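# Rehang the T-shirt correctly on its hanger on the rack

## Task

The T-shirt currently dangles from its hanger by a single shoulder. Put it back on that same hanger so that it sits about centred, with the hook coming out through the neck opening and each end of the hanger inside one of the shirt's shoulders. The outer third of both hanger arms must be covered. At the end that hanger must hang level, motionless on the rail and about perpendicular to it. Every other hanger must still be on the rail. The rack is free-standing and must end upright, close to where it began.

## Robot and tools

ROBOT. There are two arms, left_arm and right_arm, each with six revolute joints and a parallel two-finger gripper. Joint order, used everywhere: waist (joint1), shoulder (joint2), elbow (joint3), wrist pitch (joint4), wrist yaw (joint5), wrist roll (joint6). The shoulder sign is flipped against the URDF in everything you send and read. Stated ranges in URDF signs (rad): waist -2.618..3.054, shoulder 0.000..3.142 (so -3.142..0 in your numbers), elbow 0..3.142, wrist pitch and wrist yaw -1.571..1.571, wrist roll -2.094..2.094. Real ends may differ by up to 0.059 rad. Fingers point along the gripper's +z axis and open along its y axis. end_effector_position is the point between the pads, about 1 cm short of the fingertips.

FRAMES. Scene frame: origin at table-top height, midway between the nominal bases, +x out over the table, +z up, left_arm on the +y side. Image left and right do not match arm names. Calibrated bases in the scene frame, almost unrotated: left_arm at (-0.001, +0.362, +0.024) m, right_arm at (+0.002, -0.235, +0.048) m. Hand positions, quaternions (wxyz) and wrist-camera poses are given in each arm's own base frame. Fixed cameras and the table use the scene frame. Printed hand poses can be off by a few cm, more at long reach.

ROW FORMAT. One row is a flat list of 14 numbers, each in [-1, 1], always for both arms: left waist, shoulder, elbow, wrist pitch, wrist yaw, wrist roll, left opening, then the same seven for right_arm. The six joint numbers per arm are offsets, not poses. They count from that arm's Joint targets as they were when the action (or move) began, not from the previous row, so repeating an offset moves further. Scale: 1.0 equals 2.224 rad for waist, shoulder and elbow, and 8.485 rad for the three wrist joints. Send 0 to keep a joint where it is. The opening number is absolute: +1 fully open, -1 closed. To leave a gripper unchanged, resend its current command, because 0 means half open.

execute_actions(actions, cameras). actions is a list of actions. Each action is a list of up to 15 rows, one row per 1/30 s control step. A short action holds its last row until its 15 steps (0.5 s) are done. An empty list just returns state and images. An action fails for both arms if it would push a joint more than 0.059 rad beyond its range. If the first action fails that check, or any action is malformed, the whole call is rejected. cameras: list of names, null or ["all"] for all, [] for none. An unknown name voids the call.

move(target, speed, blend, opening_speed, blocking, cameras). target is one 14-number row, or a list of up to 15 rows. Every row is an offset from the same starting Joint targets, not from the row before it. Each joint is interpolated together with the others, so the hand follows a curve. There is no collision avoidance. speed: rad/s for the joint with the longest way to go, 0.01 to 12.57, default 0.5, given as one value or one per target. blend: corner rounding in rad for lists, default 0. opening_speed: at least 0.2 per second on the -1..+1 scale. Use a low value when closing on cloth. blocking=false returns after about 0.5 s while the move keeps running. The result adds a "move:" line: done, off_target (at rest but a joint more than 0.035 rad off), moving, held (a check withheld steps or stopped the path) or fault, plus limits=held if steps were withheld.

wait(seconds 0 to 10) lets time pass while the last commands are held. stop() brakes a running move. zoom_image(camera, region=[x0, y0, x1, y1]) gives pixels of that camera's latest image, origin at top left, at most 504x504. read_manual(section="licences") only returns licence text. finished_scene(scene) ends the scene and cannot be undone.

CAMERAS (672x504): cam_head_left, cam_head_right, cam_high, cam_low, cam_left_wrist, cam_right_wrist.

RESULTS. Joint positions are in rad, plus the finger gap in m (0.094 means fully open). Joint velocities are in rad/s and may read "within noise". Joint torques are in N m, positive toward larger angles, and include the arm's own weight. The first three wrap at ±28. Joint targets are the base for your next offsets. Tool commands show the current opening commands. grip_measured is on the opening scale and reads a little wide when empty. It tracks the command even after contact, so it cannot show a touch. "joint sent to its limit" means a joint was clipped at its end. "joint command not followed" means the clearance check altered that arm's targets. Step readings list joint angles at some steps. Each step, joint targets may lead measured angles only by 0.339 rad for the big joints and 2.2 rad for the wrist joints. Targets that would move the hand more than 200 mm are scaled back. Large moves therefore take several actions.

AVOID. Do not let the arms hit or squeeze each other, including one gripper closing on the other's fingers. Avoid fast impacts, hard pressing and dropping or releasing moving things. Do not tip or drag the rack, knock hangers off the rail, or let anything leave the table. Stalling an arm, holding loads or staying stretched out heats motors. MOTOR HOT appears at 75 °C, and at 90 °C that arm folds up and idles for the rest of the scene. To stop an arm pushing on something, command its targets back past its measured positions. Objects may occasionally be nudged by outside pushes.

Each tool is called after "Call:" by a JSON object that holds its "name" and its "arguments".

## Session

Call:
{"name": "execute_actions", "arguments": {"actions": []}}

Scene clock: 0.00 s.
left_arm: end_effector_position=(+0.3815, +0.0002, +0.4059) grip_measured=+1.000 end_effector_quat_wxyz=(+0.705, +0.001, +0.709, -0.003) | right_arm: end_effector_position=(+0.3816, +0.0000, +0.4058) grip_measured=+1.000 end_effector_quat_wxyz=(+0.705, +0.001, +0.709, -0.003)
Joint positions: left_arm=[0 -1.047 1.047 -0.006 0.004 -0.003 0.094] | right_arm=[0 -1.047 1.047 -0.005 0.005 -0.003 0.094]
Joint velocities: within noise
Joint torques (N m): no reading
Motor temperatures (°C): left_arm=[29 37 39 37 29 27 28] | right_arm=[26 35 34 35 29 32 28]
Heat: left arm: 39 °C; right arm: 35 °C.
Joint targets: left_arm=[0.000 -1.042 1.050 -0.014 0.000 0.001] | right_arm=[0.000 -1.038 1.062 0.009 0.000 0.001]
Tool commands: left_gripper/opening=+1.0 right_gripper/opening=+1.0

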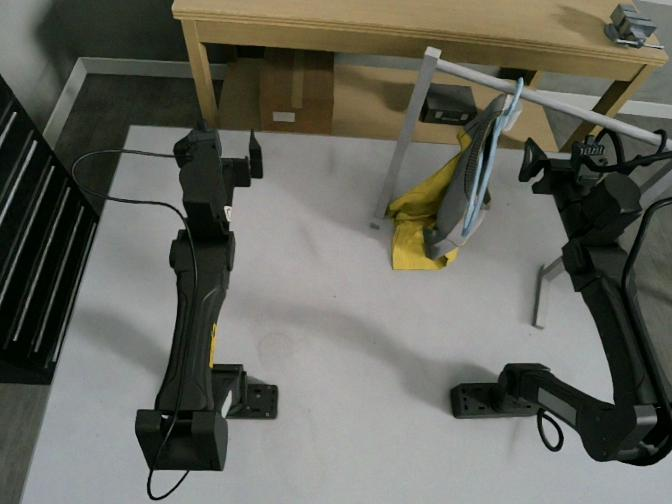

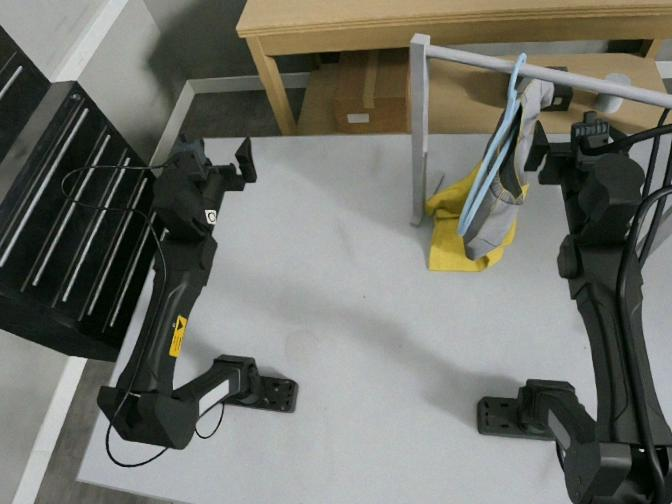

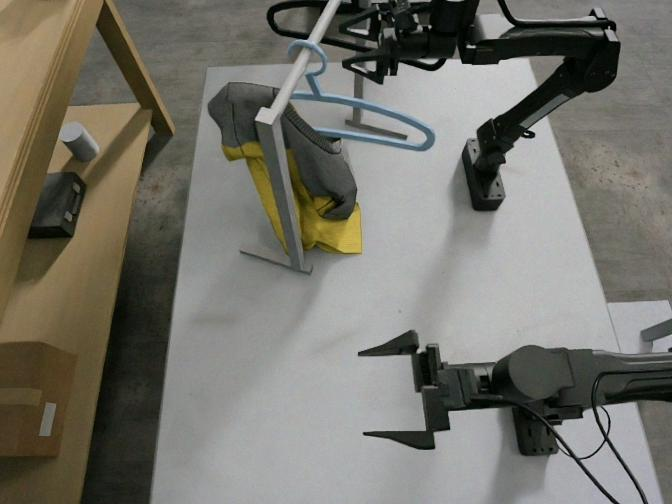

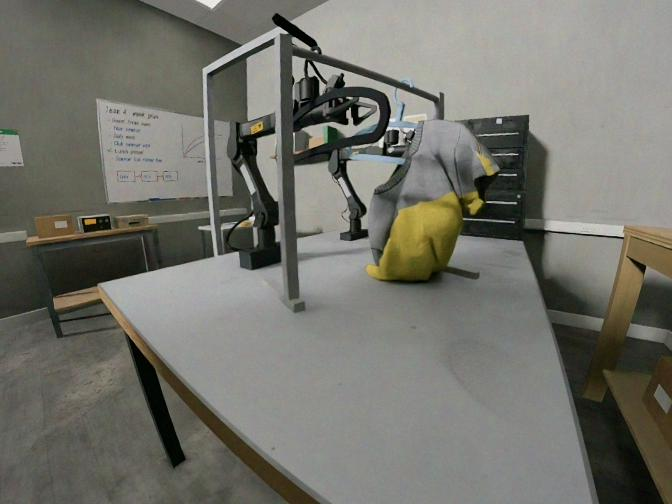

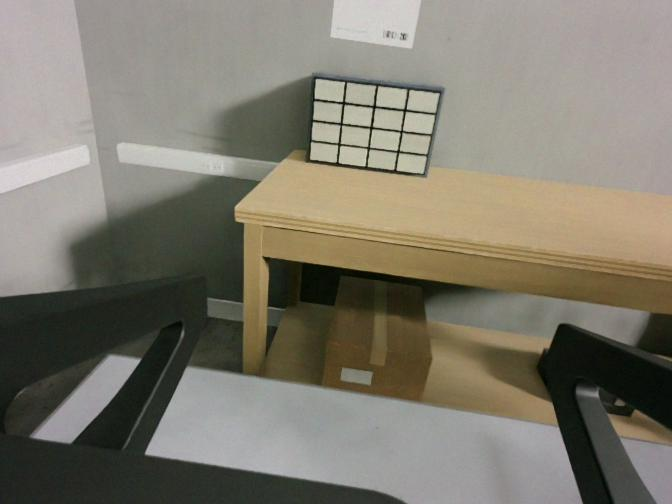

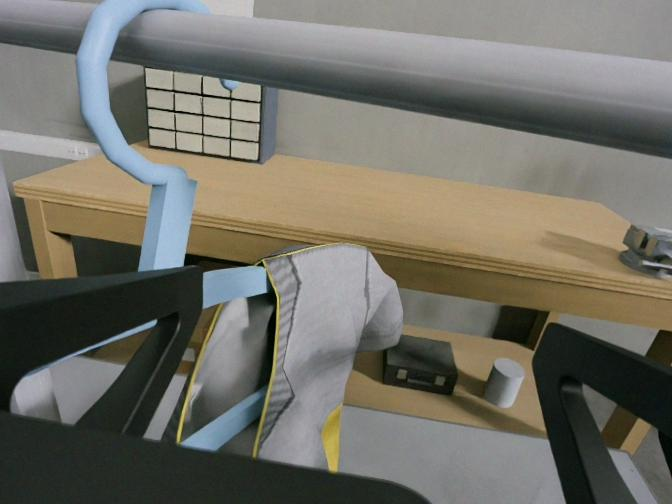

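Call:
{"name": "zoom_image", "arguments": {"camera": "cam_head_left", "region": [360, 40, 600, 290]}}

Call:
{"name": "zoom_image", "arguments": {"camera": "cam_head_right", "region": [400, 30, 640, 290]}}

Call:
{"name": "zoom_image", "arguments": {"camera": "cam_high", "region": [190, 0, 450, 280]}}

Call:
{"name": "zoom_image", "arguments": {"camera": "cam_low", "region": [320, 60, 540, 300]}}

Call:
{"name": "zoom_image", "arguments": {"camera": "cam_right_wrist", "region": [0, 0, 504, 504]}}

Scaled by 2.016 from the camera's image (finer frame: 960x720).

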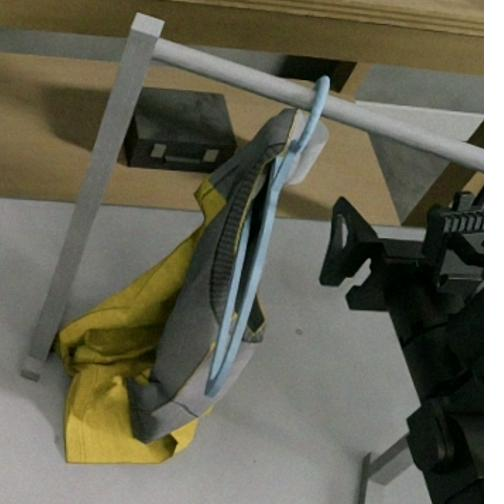

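Scaled by 1.938 from the camera's image (finer frame: 960x720).

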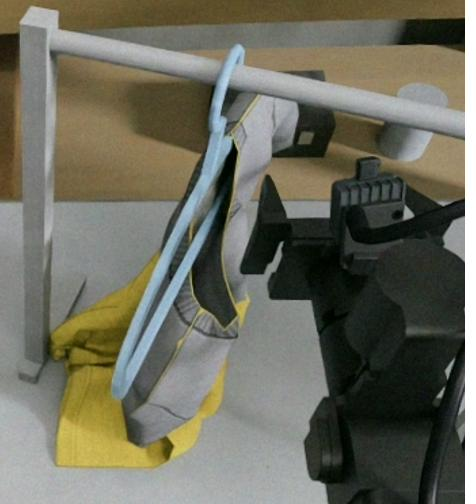

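Scaled by 1.800 from the camera's image (finer frame: 960x720).

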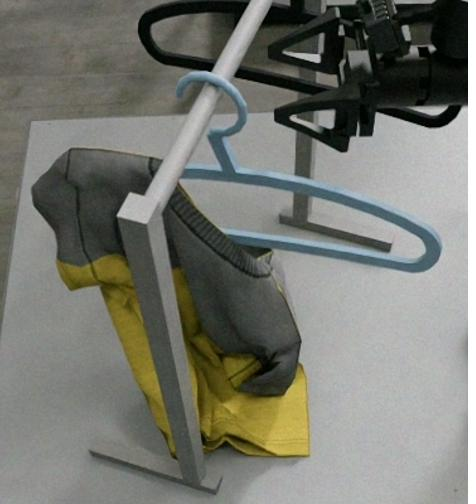

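Scaled by 2.100 from the camera's image (finer frame: 960x720).

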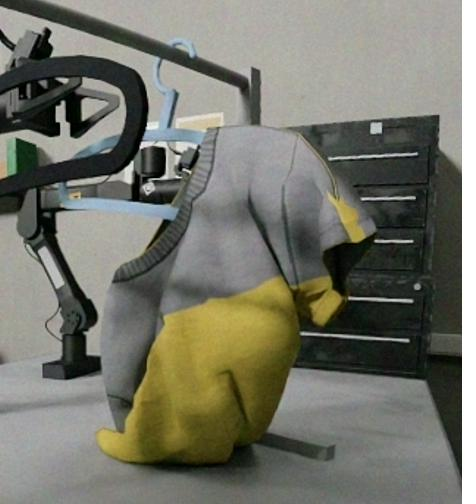

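Scaled by 1.000.

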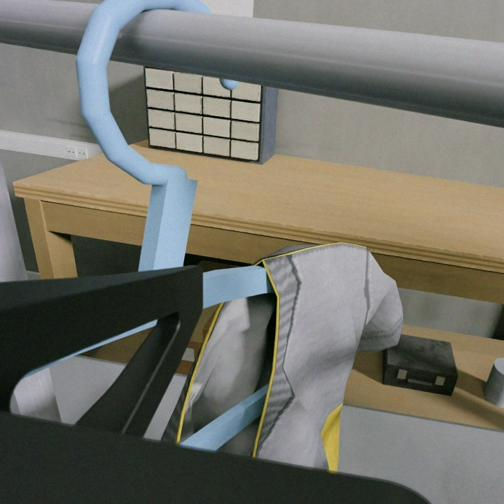

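Call:
{"name": "zoom_image", "arguments": {"camera": "cam_head_left", "region": [120, 110, 320, 260]}}

Call:
{"name": "zoom_image", "arguments": {"camera": "cam_head_left", "region": [120, 340, 320, 490]}}

Call:
{"name": "zoom_image", "arguments": {"camera": "cam_head_left", "region": [440, 340, 640, 490]}}

Call:
{"name": "zoom_image", "arguments": {"camera": "cam_head_left", "region": [500, 110, 672, 240]}}

Scaled by 2.520 from the camera's image (finer frame: 960x720).

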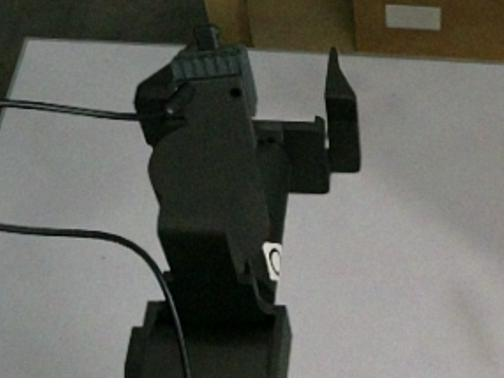

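Scaled by 2.520 from the camera's image (finer frame: 960x720).

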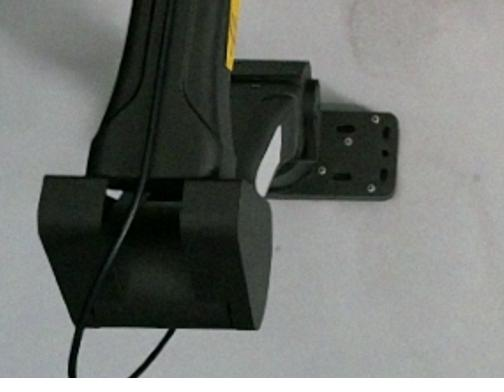

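Scaled by 2.520 from the camera's image (finer frame: 960x720).

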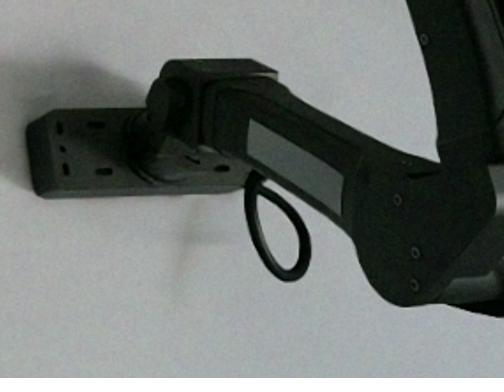

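Scaled by 2.930 from the camera's image (finer frame: 960x720).

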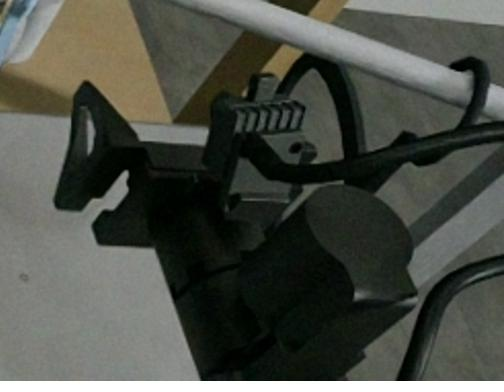

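Call:
{"name": "move", "arguments": {"target": [-0.4128, 0.1138, -0.1358, 0.0065, 0, 0, 1, 0, 0, 0, 0, 0, 0, 1], "speed": 0.6}}

Scene clock: 9.27 s.
left_arm: end_effector_position=(+0.2029, -0.2627, +0.3556) grip_measured=+1.000 end_effector_quat_wxyz=(+0.626, +0.316, +0.642, -0.310) | right_arm: end_effector_position=(+0.3816, +0.0000, +0.4058) grip_measured=+1.000 end_effector_quat_wxyz=(+0.705, +0.001, +0.709, -0.003)
Joint positions: left_arm=[-0.915 -0.803 0.774 0.007 0.003 -0.003 0.094] | right_arm=[0 -1.047 1.047 -0.005 0.005 -0.003 0.094]
Joint torques (N m): left_arm=[-0.5 1.68 7.06 2.29 0.02 0.01] | right_arm=[-0.01 3 7.49 1.46 0.01 -0.02]
Heat: left arm: 39 °C; right arm: 37 °C.
Joint targets: left_arm=[-0.918 -0.789 0.748 0.041 0.000 0.001] | right_arm=[0.000 -1.038 1.062 0.009 0.000 0.001]
move: done

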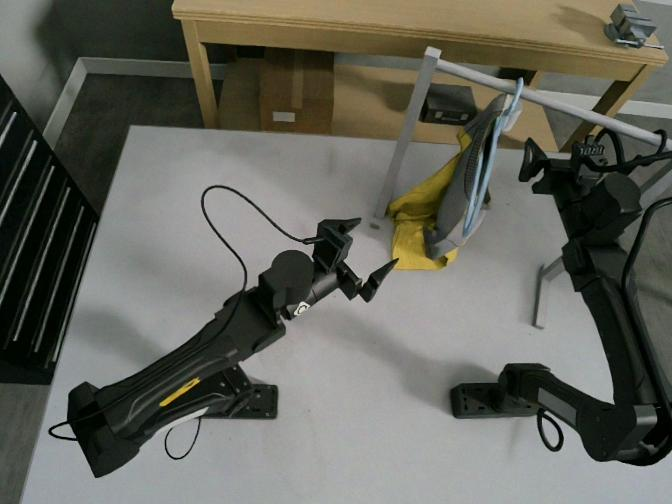

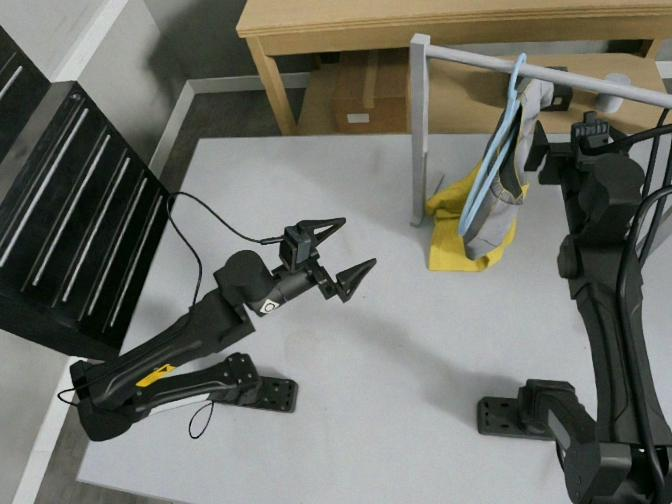

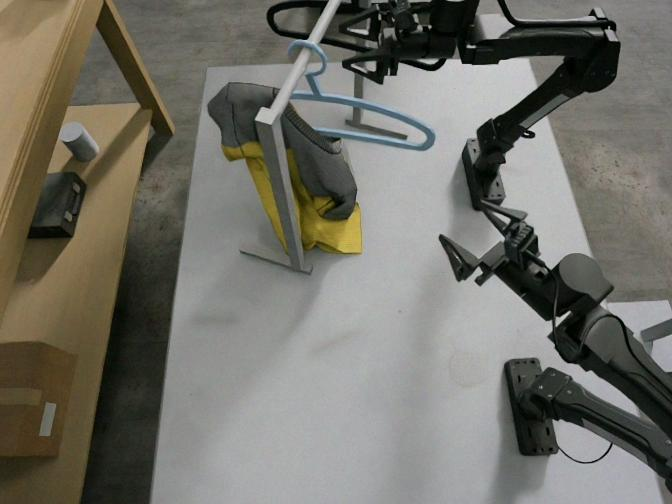

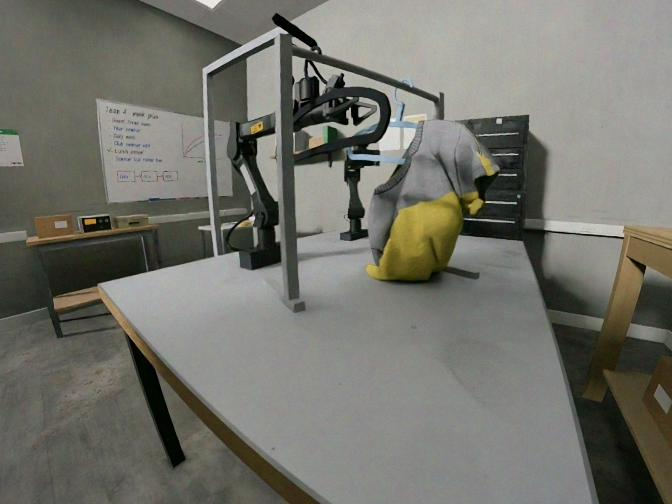

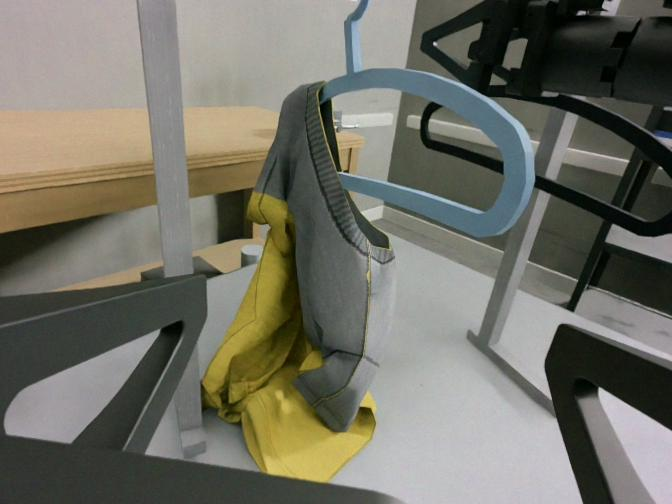

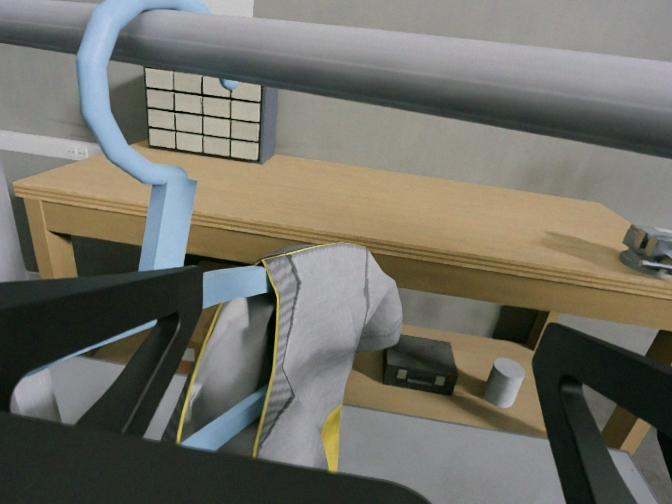

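Call:
{"name": "zoom_image", "arguments": {"camera": "cam_left_wrist", "region": [180, 0, 600, 500]}}

Scaled by 1.008 from the camera's image (finer frame: 960x720).

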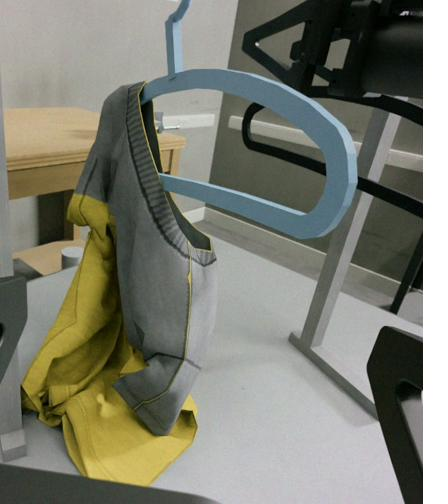

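Call:
{"name": "zoom_image", "arguments": {"camera": "cam_right_wrist", "region": [0, 150, 300, 480]}}

Scaled by 1.527 from the camera's image (finer frame: 960x720).

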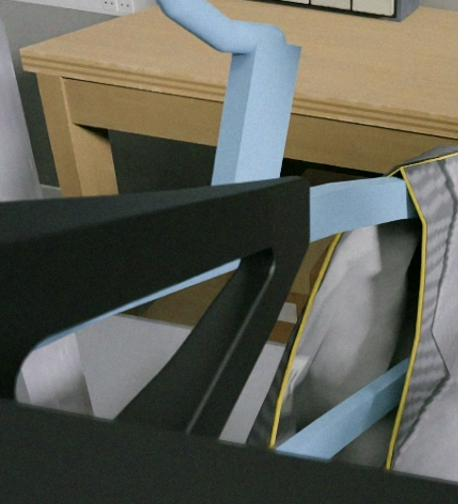

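Call:
{"name": "move", "arguments": {"target": [[0,0,0,0,0,0,1, 0, 0.3561, -0.0726, -0.0782, 0, 0, 1],[0,0,0,0,0,0,1, 0.1177, 0.3561, -0.0726, -0.0782, 0, 0, 1]], "speed": 0.6}}

Scene clock: 17.83 s.
left_arm: end_effector_position=(+0.2029, -0.2627, +0.3560) grip_measured=+1.000 end_effector_quat_wxyz=(+0.627, +0.315, +0.641, -0.311) | right_arm: end_effector_position=(+0.1641, +0.0449, +0.3884) grip_measured=+1.000 end_effector_quat_wxyz=(+0.710, -0.092, +0.692, +0.092)
Joint positions: left_arm=[-0.915 -0.803 0.774 0.008 0.003 -0.003 0.094] | right_arm=[0.257 -0.254 0.912 -0.633 -0.004 -0.003 0.094]
Joint torques (N m): left_arm=[-0.54 1.58 7.13 2.28 0.02 0.03] | right_arm=[0.36 -4.07 3.75 1.15 0.01 -0.03]
Motor temperatures (°C): left_arm=[29 37 39 42 29 27 28] | right_arm=[26 35 35 38 29 32 28]
Heat: left arm: 42 °C; right arm: 38 °C.
Joint targets: left_arm=[-0.918 -0.789 0.748 0.041 0.000 0.001] | right_arm=[0.262 -0.246 0.900 -0.655 0.000 0.001]
move: done

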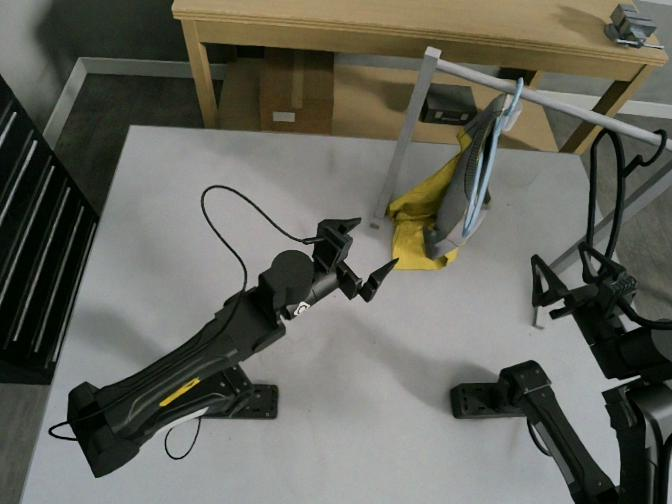

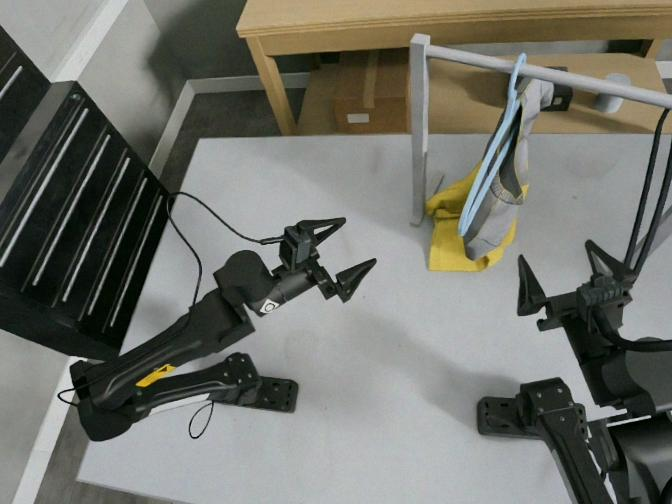

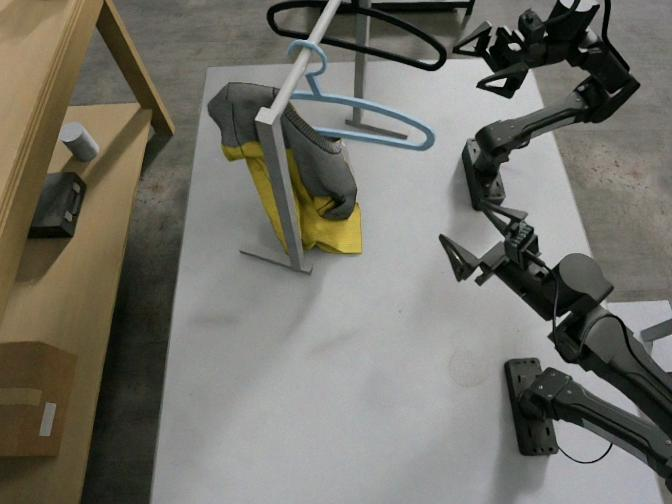

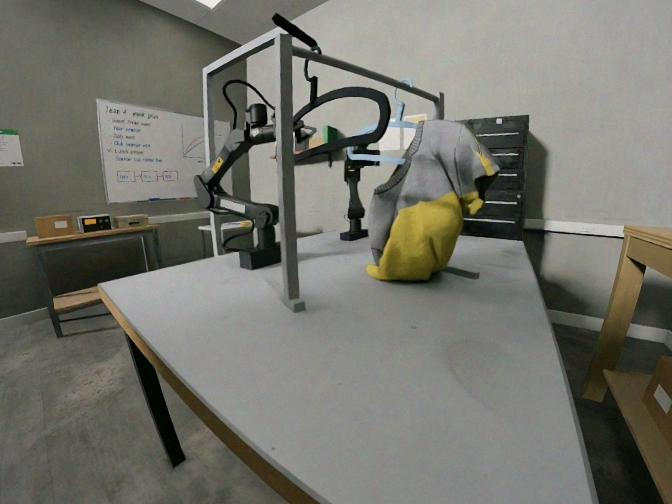

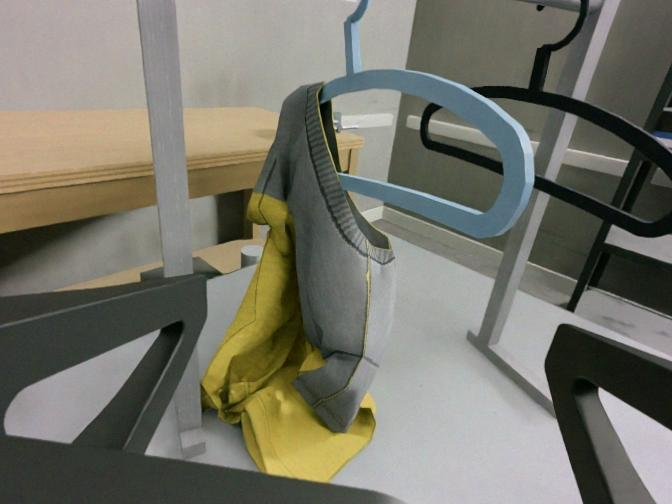

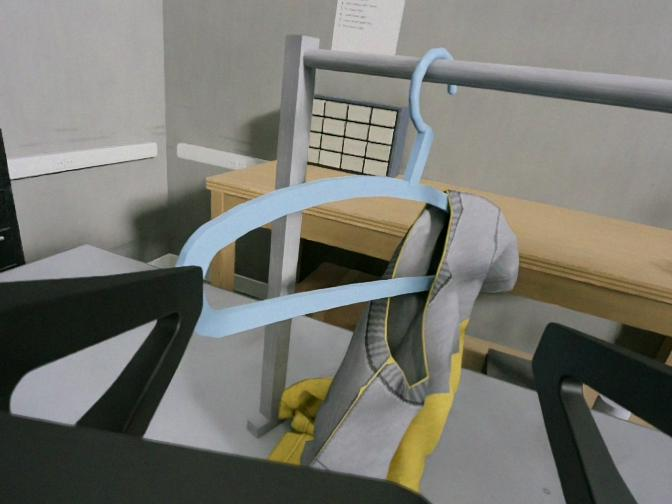

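Call:
{"name": "zoom_image", "arguments": {"camera": "cam_right_wrist", "region": [160, 20, 560, 480]}}

Call:
{"name": "zoom_image", "arguments": {"camera": "cam_high", "region": [200, 0, 560, 270]}}

Scaled by 1.096 from the camera's image (finer frame: 960x720).

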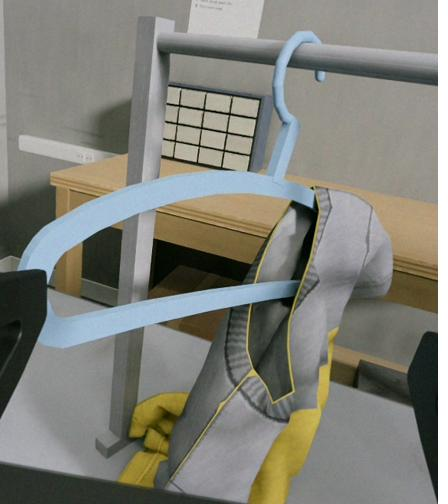

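Scaled by 1.400 from the camera's image (finer frame: 960x720).

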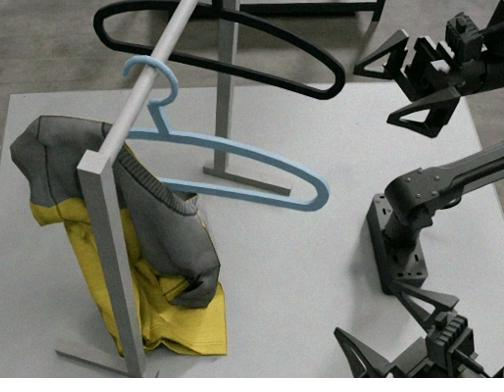

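Call:
{"name": "zoom_image", "arguments": {"camera": "cam_left_wrist", "region": [240, 50, 440, 300]}}

Call:
{"name": "zoom_image", "arguments": {"camera": "cam_right_wrist", "region": [340, 170, 540, 420]}}

Scaled by 2.016 from the camera's image (finer frame: 960x720).

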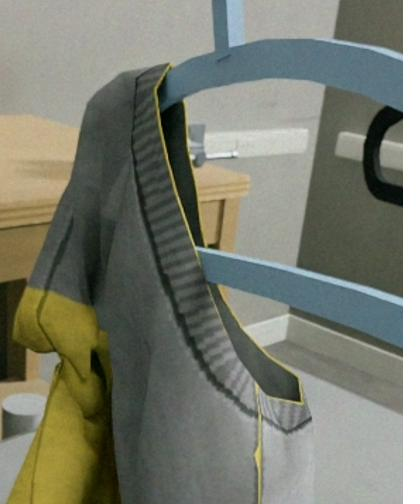

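Scaled by 2.016 from the camera's image (finer frame: 960x720).

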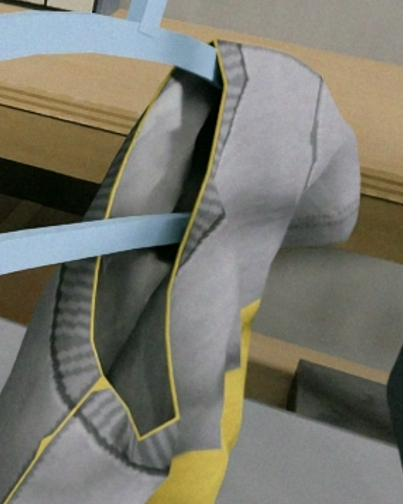

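Call:
{"name": "move", "arguments": {"target": [0,0,0,0,0,0,1, -0.0409, -0.2920, 0.1837, 0.0079, 0, 0, 0.2], "speed": 0.5}}

Scene clock: 28.07 s.
left_arm: end_effector_position=(+0.2027, -0.2629, +0.3560) grip_measured=+1.000 end_effector_quat_wxyz=(+0.626, +0.316, +0.641, -0.311) | right_arm: end_effector_position=(+0.2990, +0.0535, +0.4049) grip_measured=+0.202 end_effector_quat_wxyz=(+0.606, -0.070, +0.791, +0.051)
Joint positions: left_arm=[-0.915 -0.803 0.774 0.008 0.004 -0.003 0.094] | right_arm=[0.177 -0.903 1.269 -0.63 0.005 -0.003 0.056]
Joint torques (N m): left_arm=[-0.14 1.87 7.1 2.25 -0.02 0.03] | right_arm=[-0.5 0.75 8.54 1.73 0.01 -0.03]
Heat: left arm: 44 °C; right arm: 39 °C.
Joint targets: left_arm=[-0.918 -0.789 0.748 0.041 0.000 0.001] | right_arm=[0.171 -0.895 1.309 -0.588 0.000 0.001]
move: off_target (right_arm); right_arm: the wrist pitch is farthest, 0.042 rad from its target

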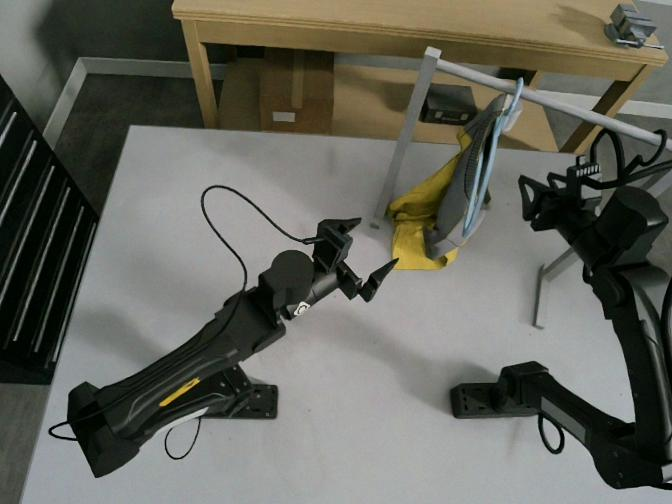

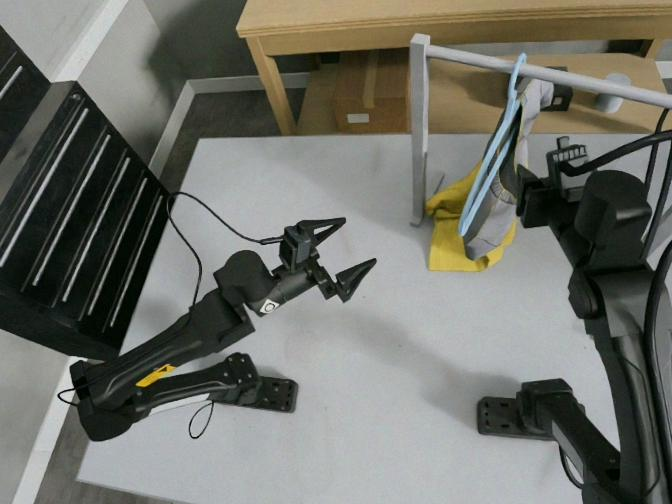

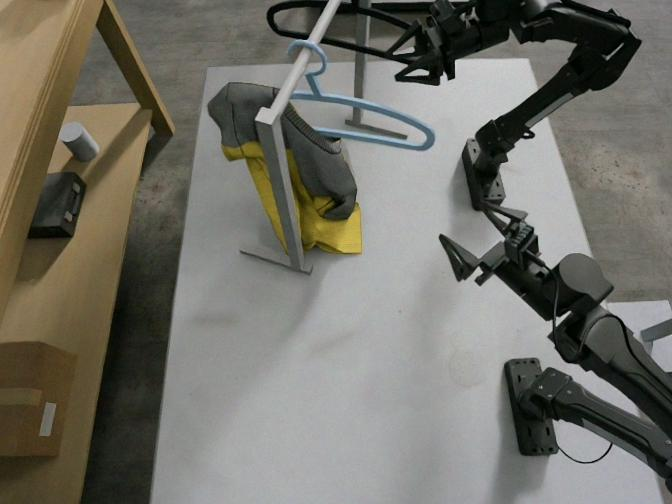

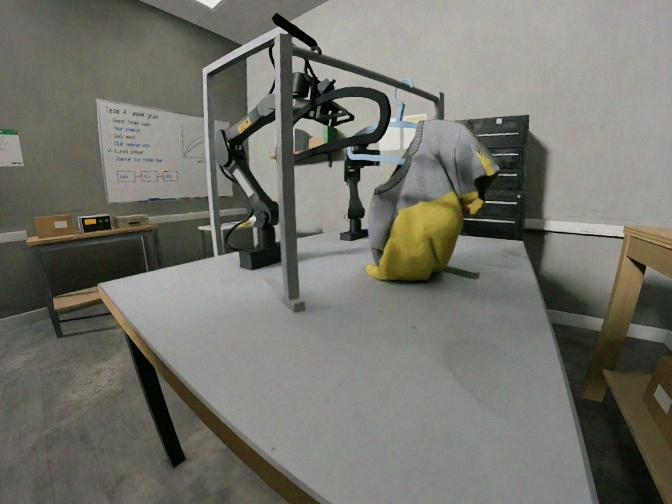

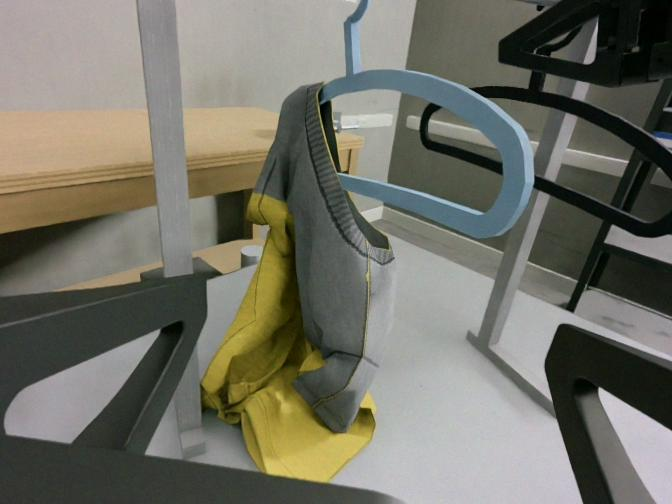

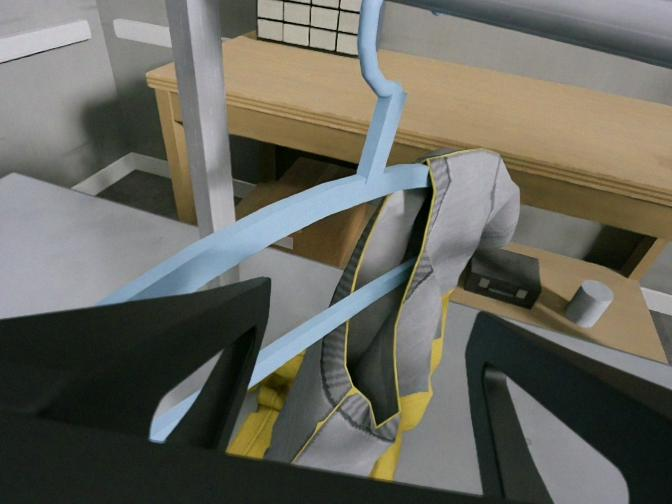

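Call:
{"name": "move", "arguments": {"target": [0,0,0,0,0,0,1, 0, -0.0935, -0.0018, 0.0351, 0, 0, 0.2], "speed": 0.3, "cameras": ["cam_head_left", "cam_head_right", "cam_high", "cam_left_wrist", "cam_right_wrist"]}}

Scene clock: 30.57 s.
left_arm: end_effector_position=(+0.2027, -0.2629, +0.3560) grip_measured=+1.000 end_effector_quat_wxyz=(+0.626, +0.316, +0.641, -0.311) | right_arm: end_effector_position=(+0.3719, +0.0665, +0.4106) grip_measured=+0.202 end_effector_quat_wxyz=(+0.640, -0.067, +0.763, +0.054)
Joint positions: left_arm=[-0.915 -0.803 0.774 0.008 0.004 -0.003 0.094] | right_arm=[0.177 -1.104 1.269 -0.34 0.005 -0.003 0.056]
Joint torques (N m): left_arm=[-0.35 1.74 7.04 2.26 0.01 0] | right_arm=[-0.49 2.44 8.8 1.79 0.01 -0.02]
Heat: left arm: 45 °C; right arm: 39 °C.
Joint targets: left_arm=[-0.918 -0.789 0.748 0.041 0.000 0.001] | right_arm=[0.171 -1.103 1.305 -0.290 0.000 0.001]
move: off_target (right_arm); right_arm: the wrist pitch is farthest, 0.050 rad from its target

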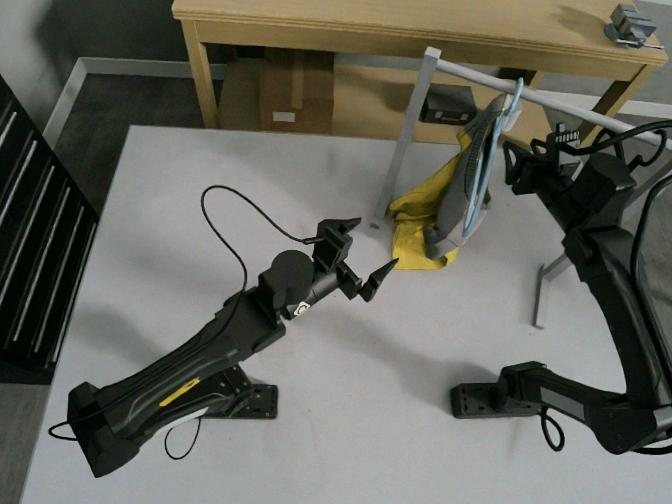

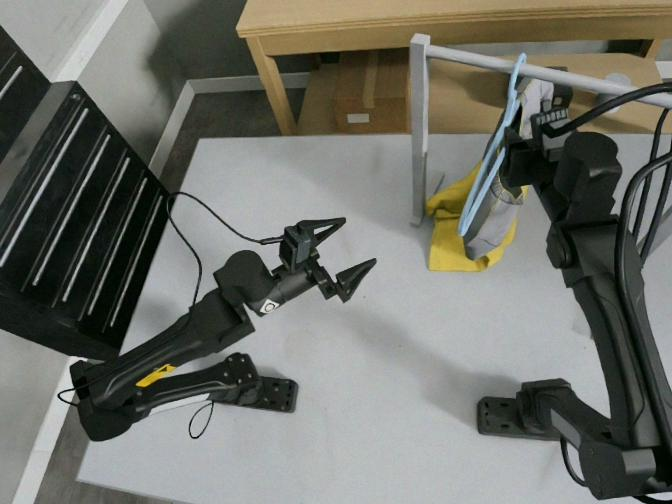

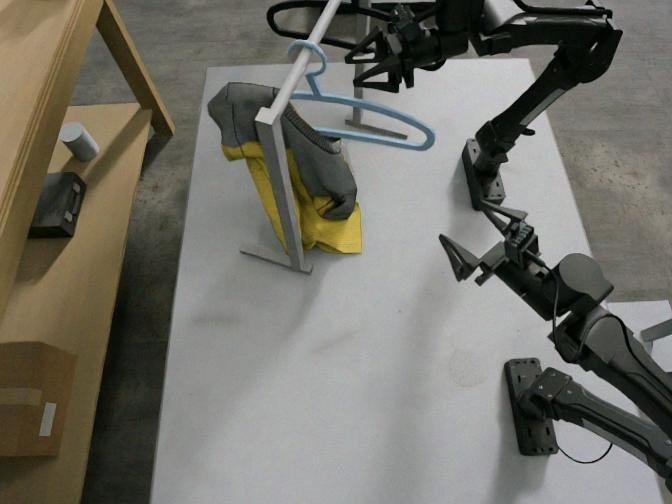

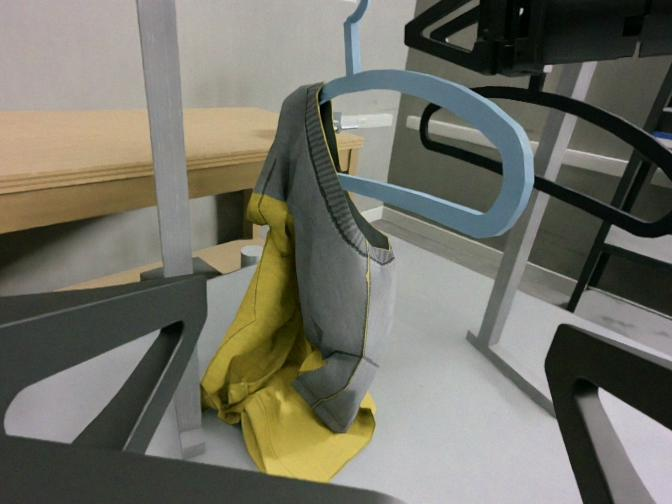

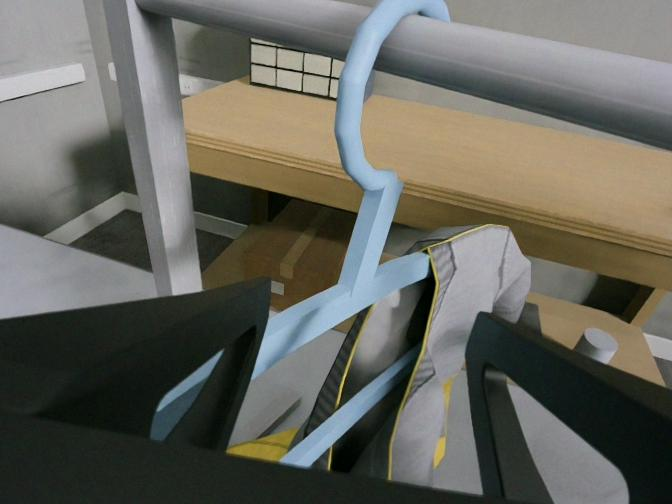

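Call:
{"name": "move", "arguments": {"target": [0,0,0,0,0,0,1, 0, -0.1057, 0.0603, 0.0120, 0, 0, 0.2], "speed": 0.25, "cameras": ["cam_head_left", "cam_head_right", "cam_high", "cam_left_wrist", "cam_right_wrist"]}}

Scene clock: 32.63 s.
left_arm: end_effector_position=(+0.2027, -0.2629, +0.3560) grip_measured=+1.000 end_effector_quat_wxyz=(+0.626, +0.316, +0.641, -0.311) | right_arm: end_effector_position=(+0.4371, +0.0782, +0.4049) grip_measured=+0.202 end_effector_quat_wxyz=(+0.638, -0.067, +0.765, +0.054)
Joint positions: left_arm=[-0.915 -0.803 0.774 0.008 0.004 -0.003 0.094] | right_arm=[0.177 -1.335 1.394 -0.239 0.005 -0.003 0.056]
Joint torques (N m): left_arm=[-0.36 1.57 7.19 2.27 0.02 0.02] | right_arm=[-0.47 4.55 9.7 1.82 0.01 -0.02]
Heat: left arm: 45 °C; right arm: 40 °C.
Joint targets: left_arm=[-0.918 -0.789 0.748 0.041 0.000 0.001] | right_arm=[0.171 -1.338 1.439 -0.188 0.000 0.001]
move: off_target (right_arm); right_arm: the wrist pitch is farthest, 0.050 rad from its target

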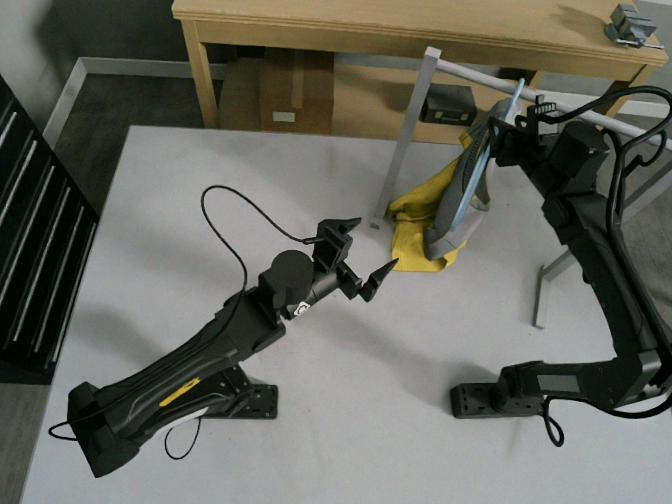

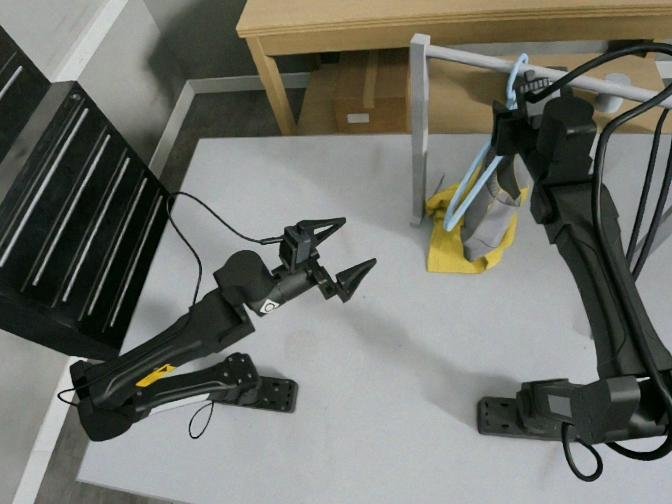

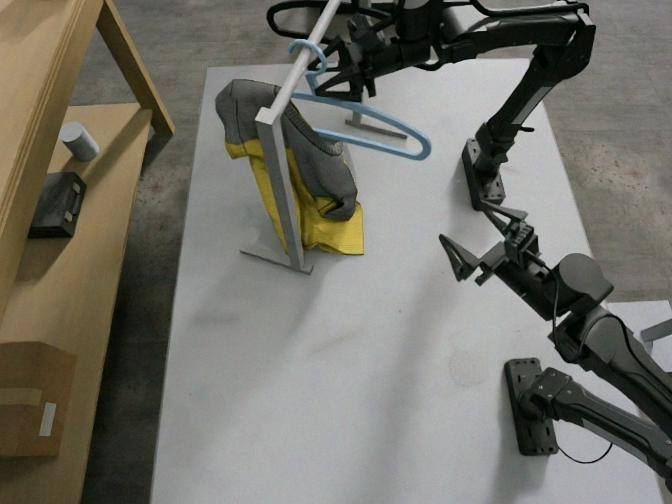

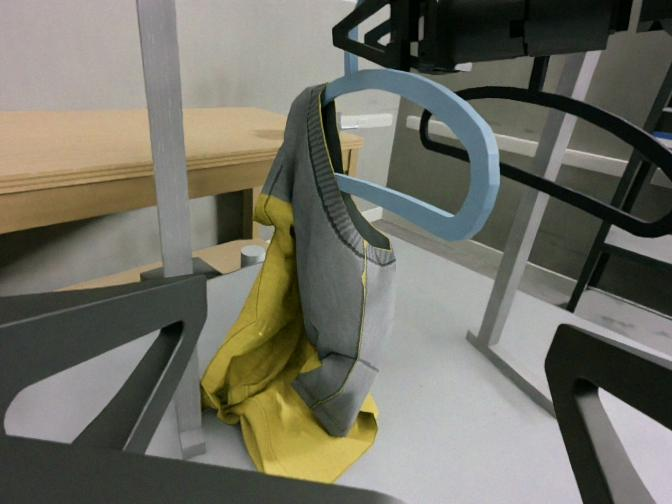

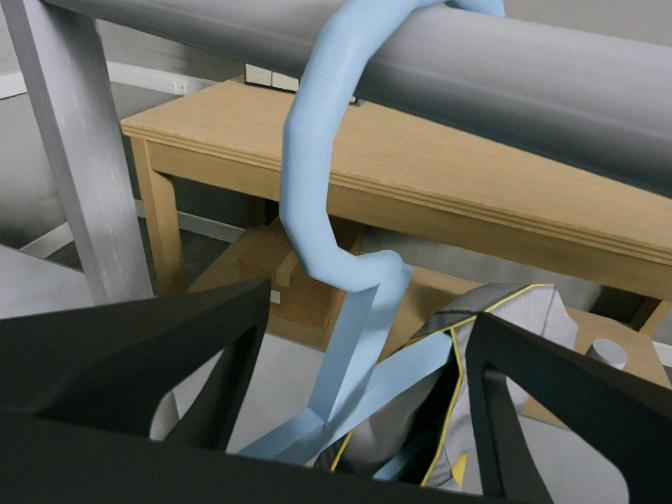

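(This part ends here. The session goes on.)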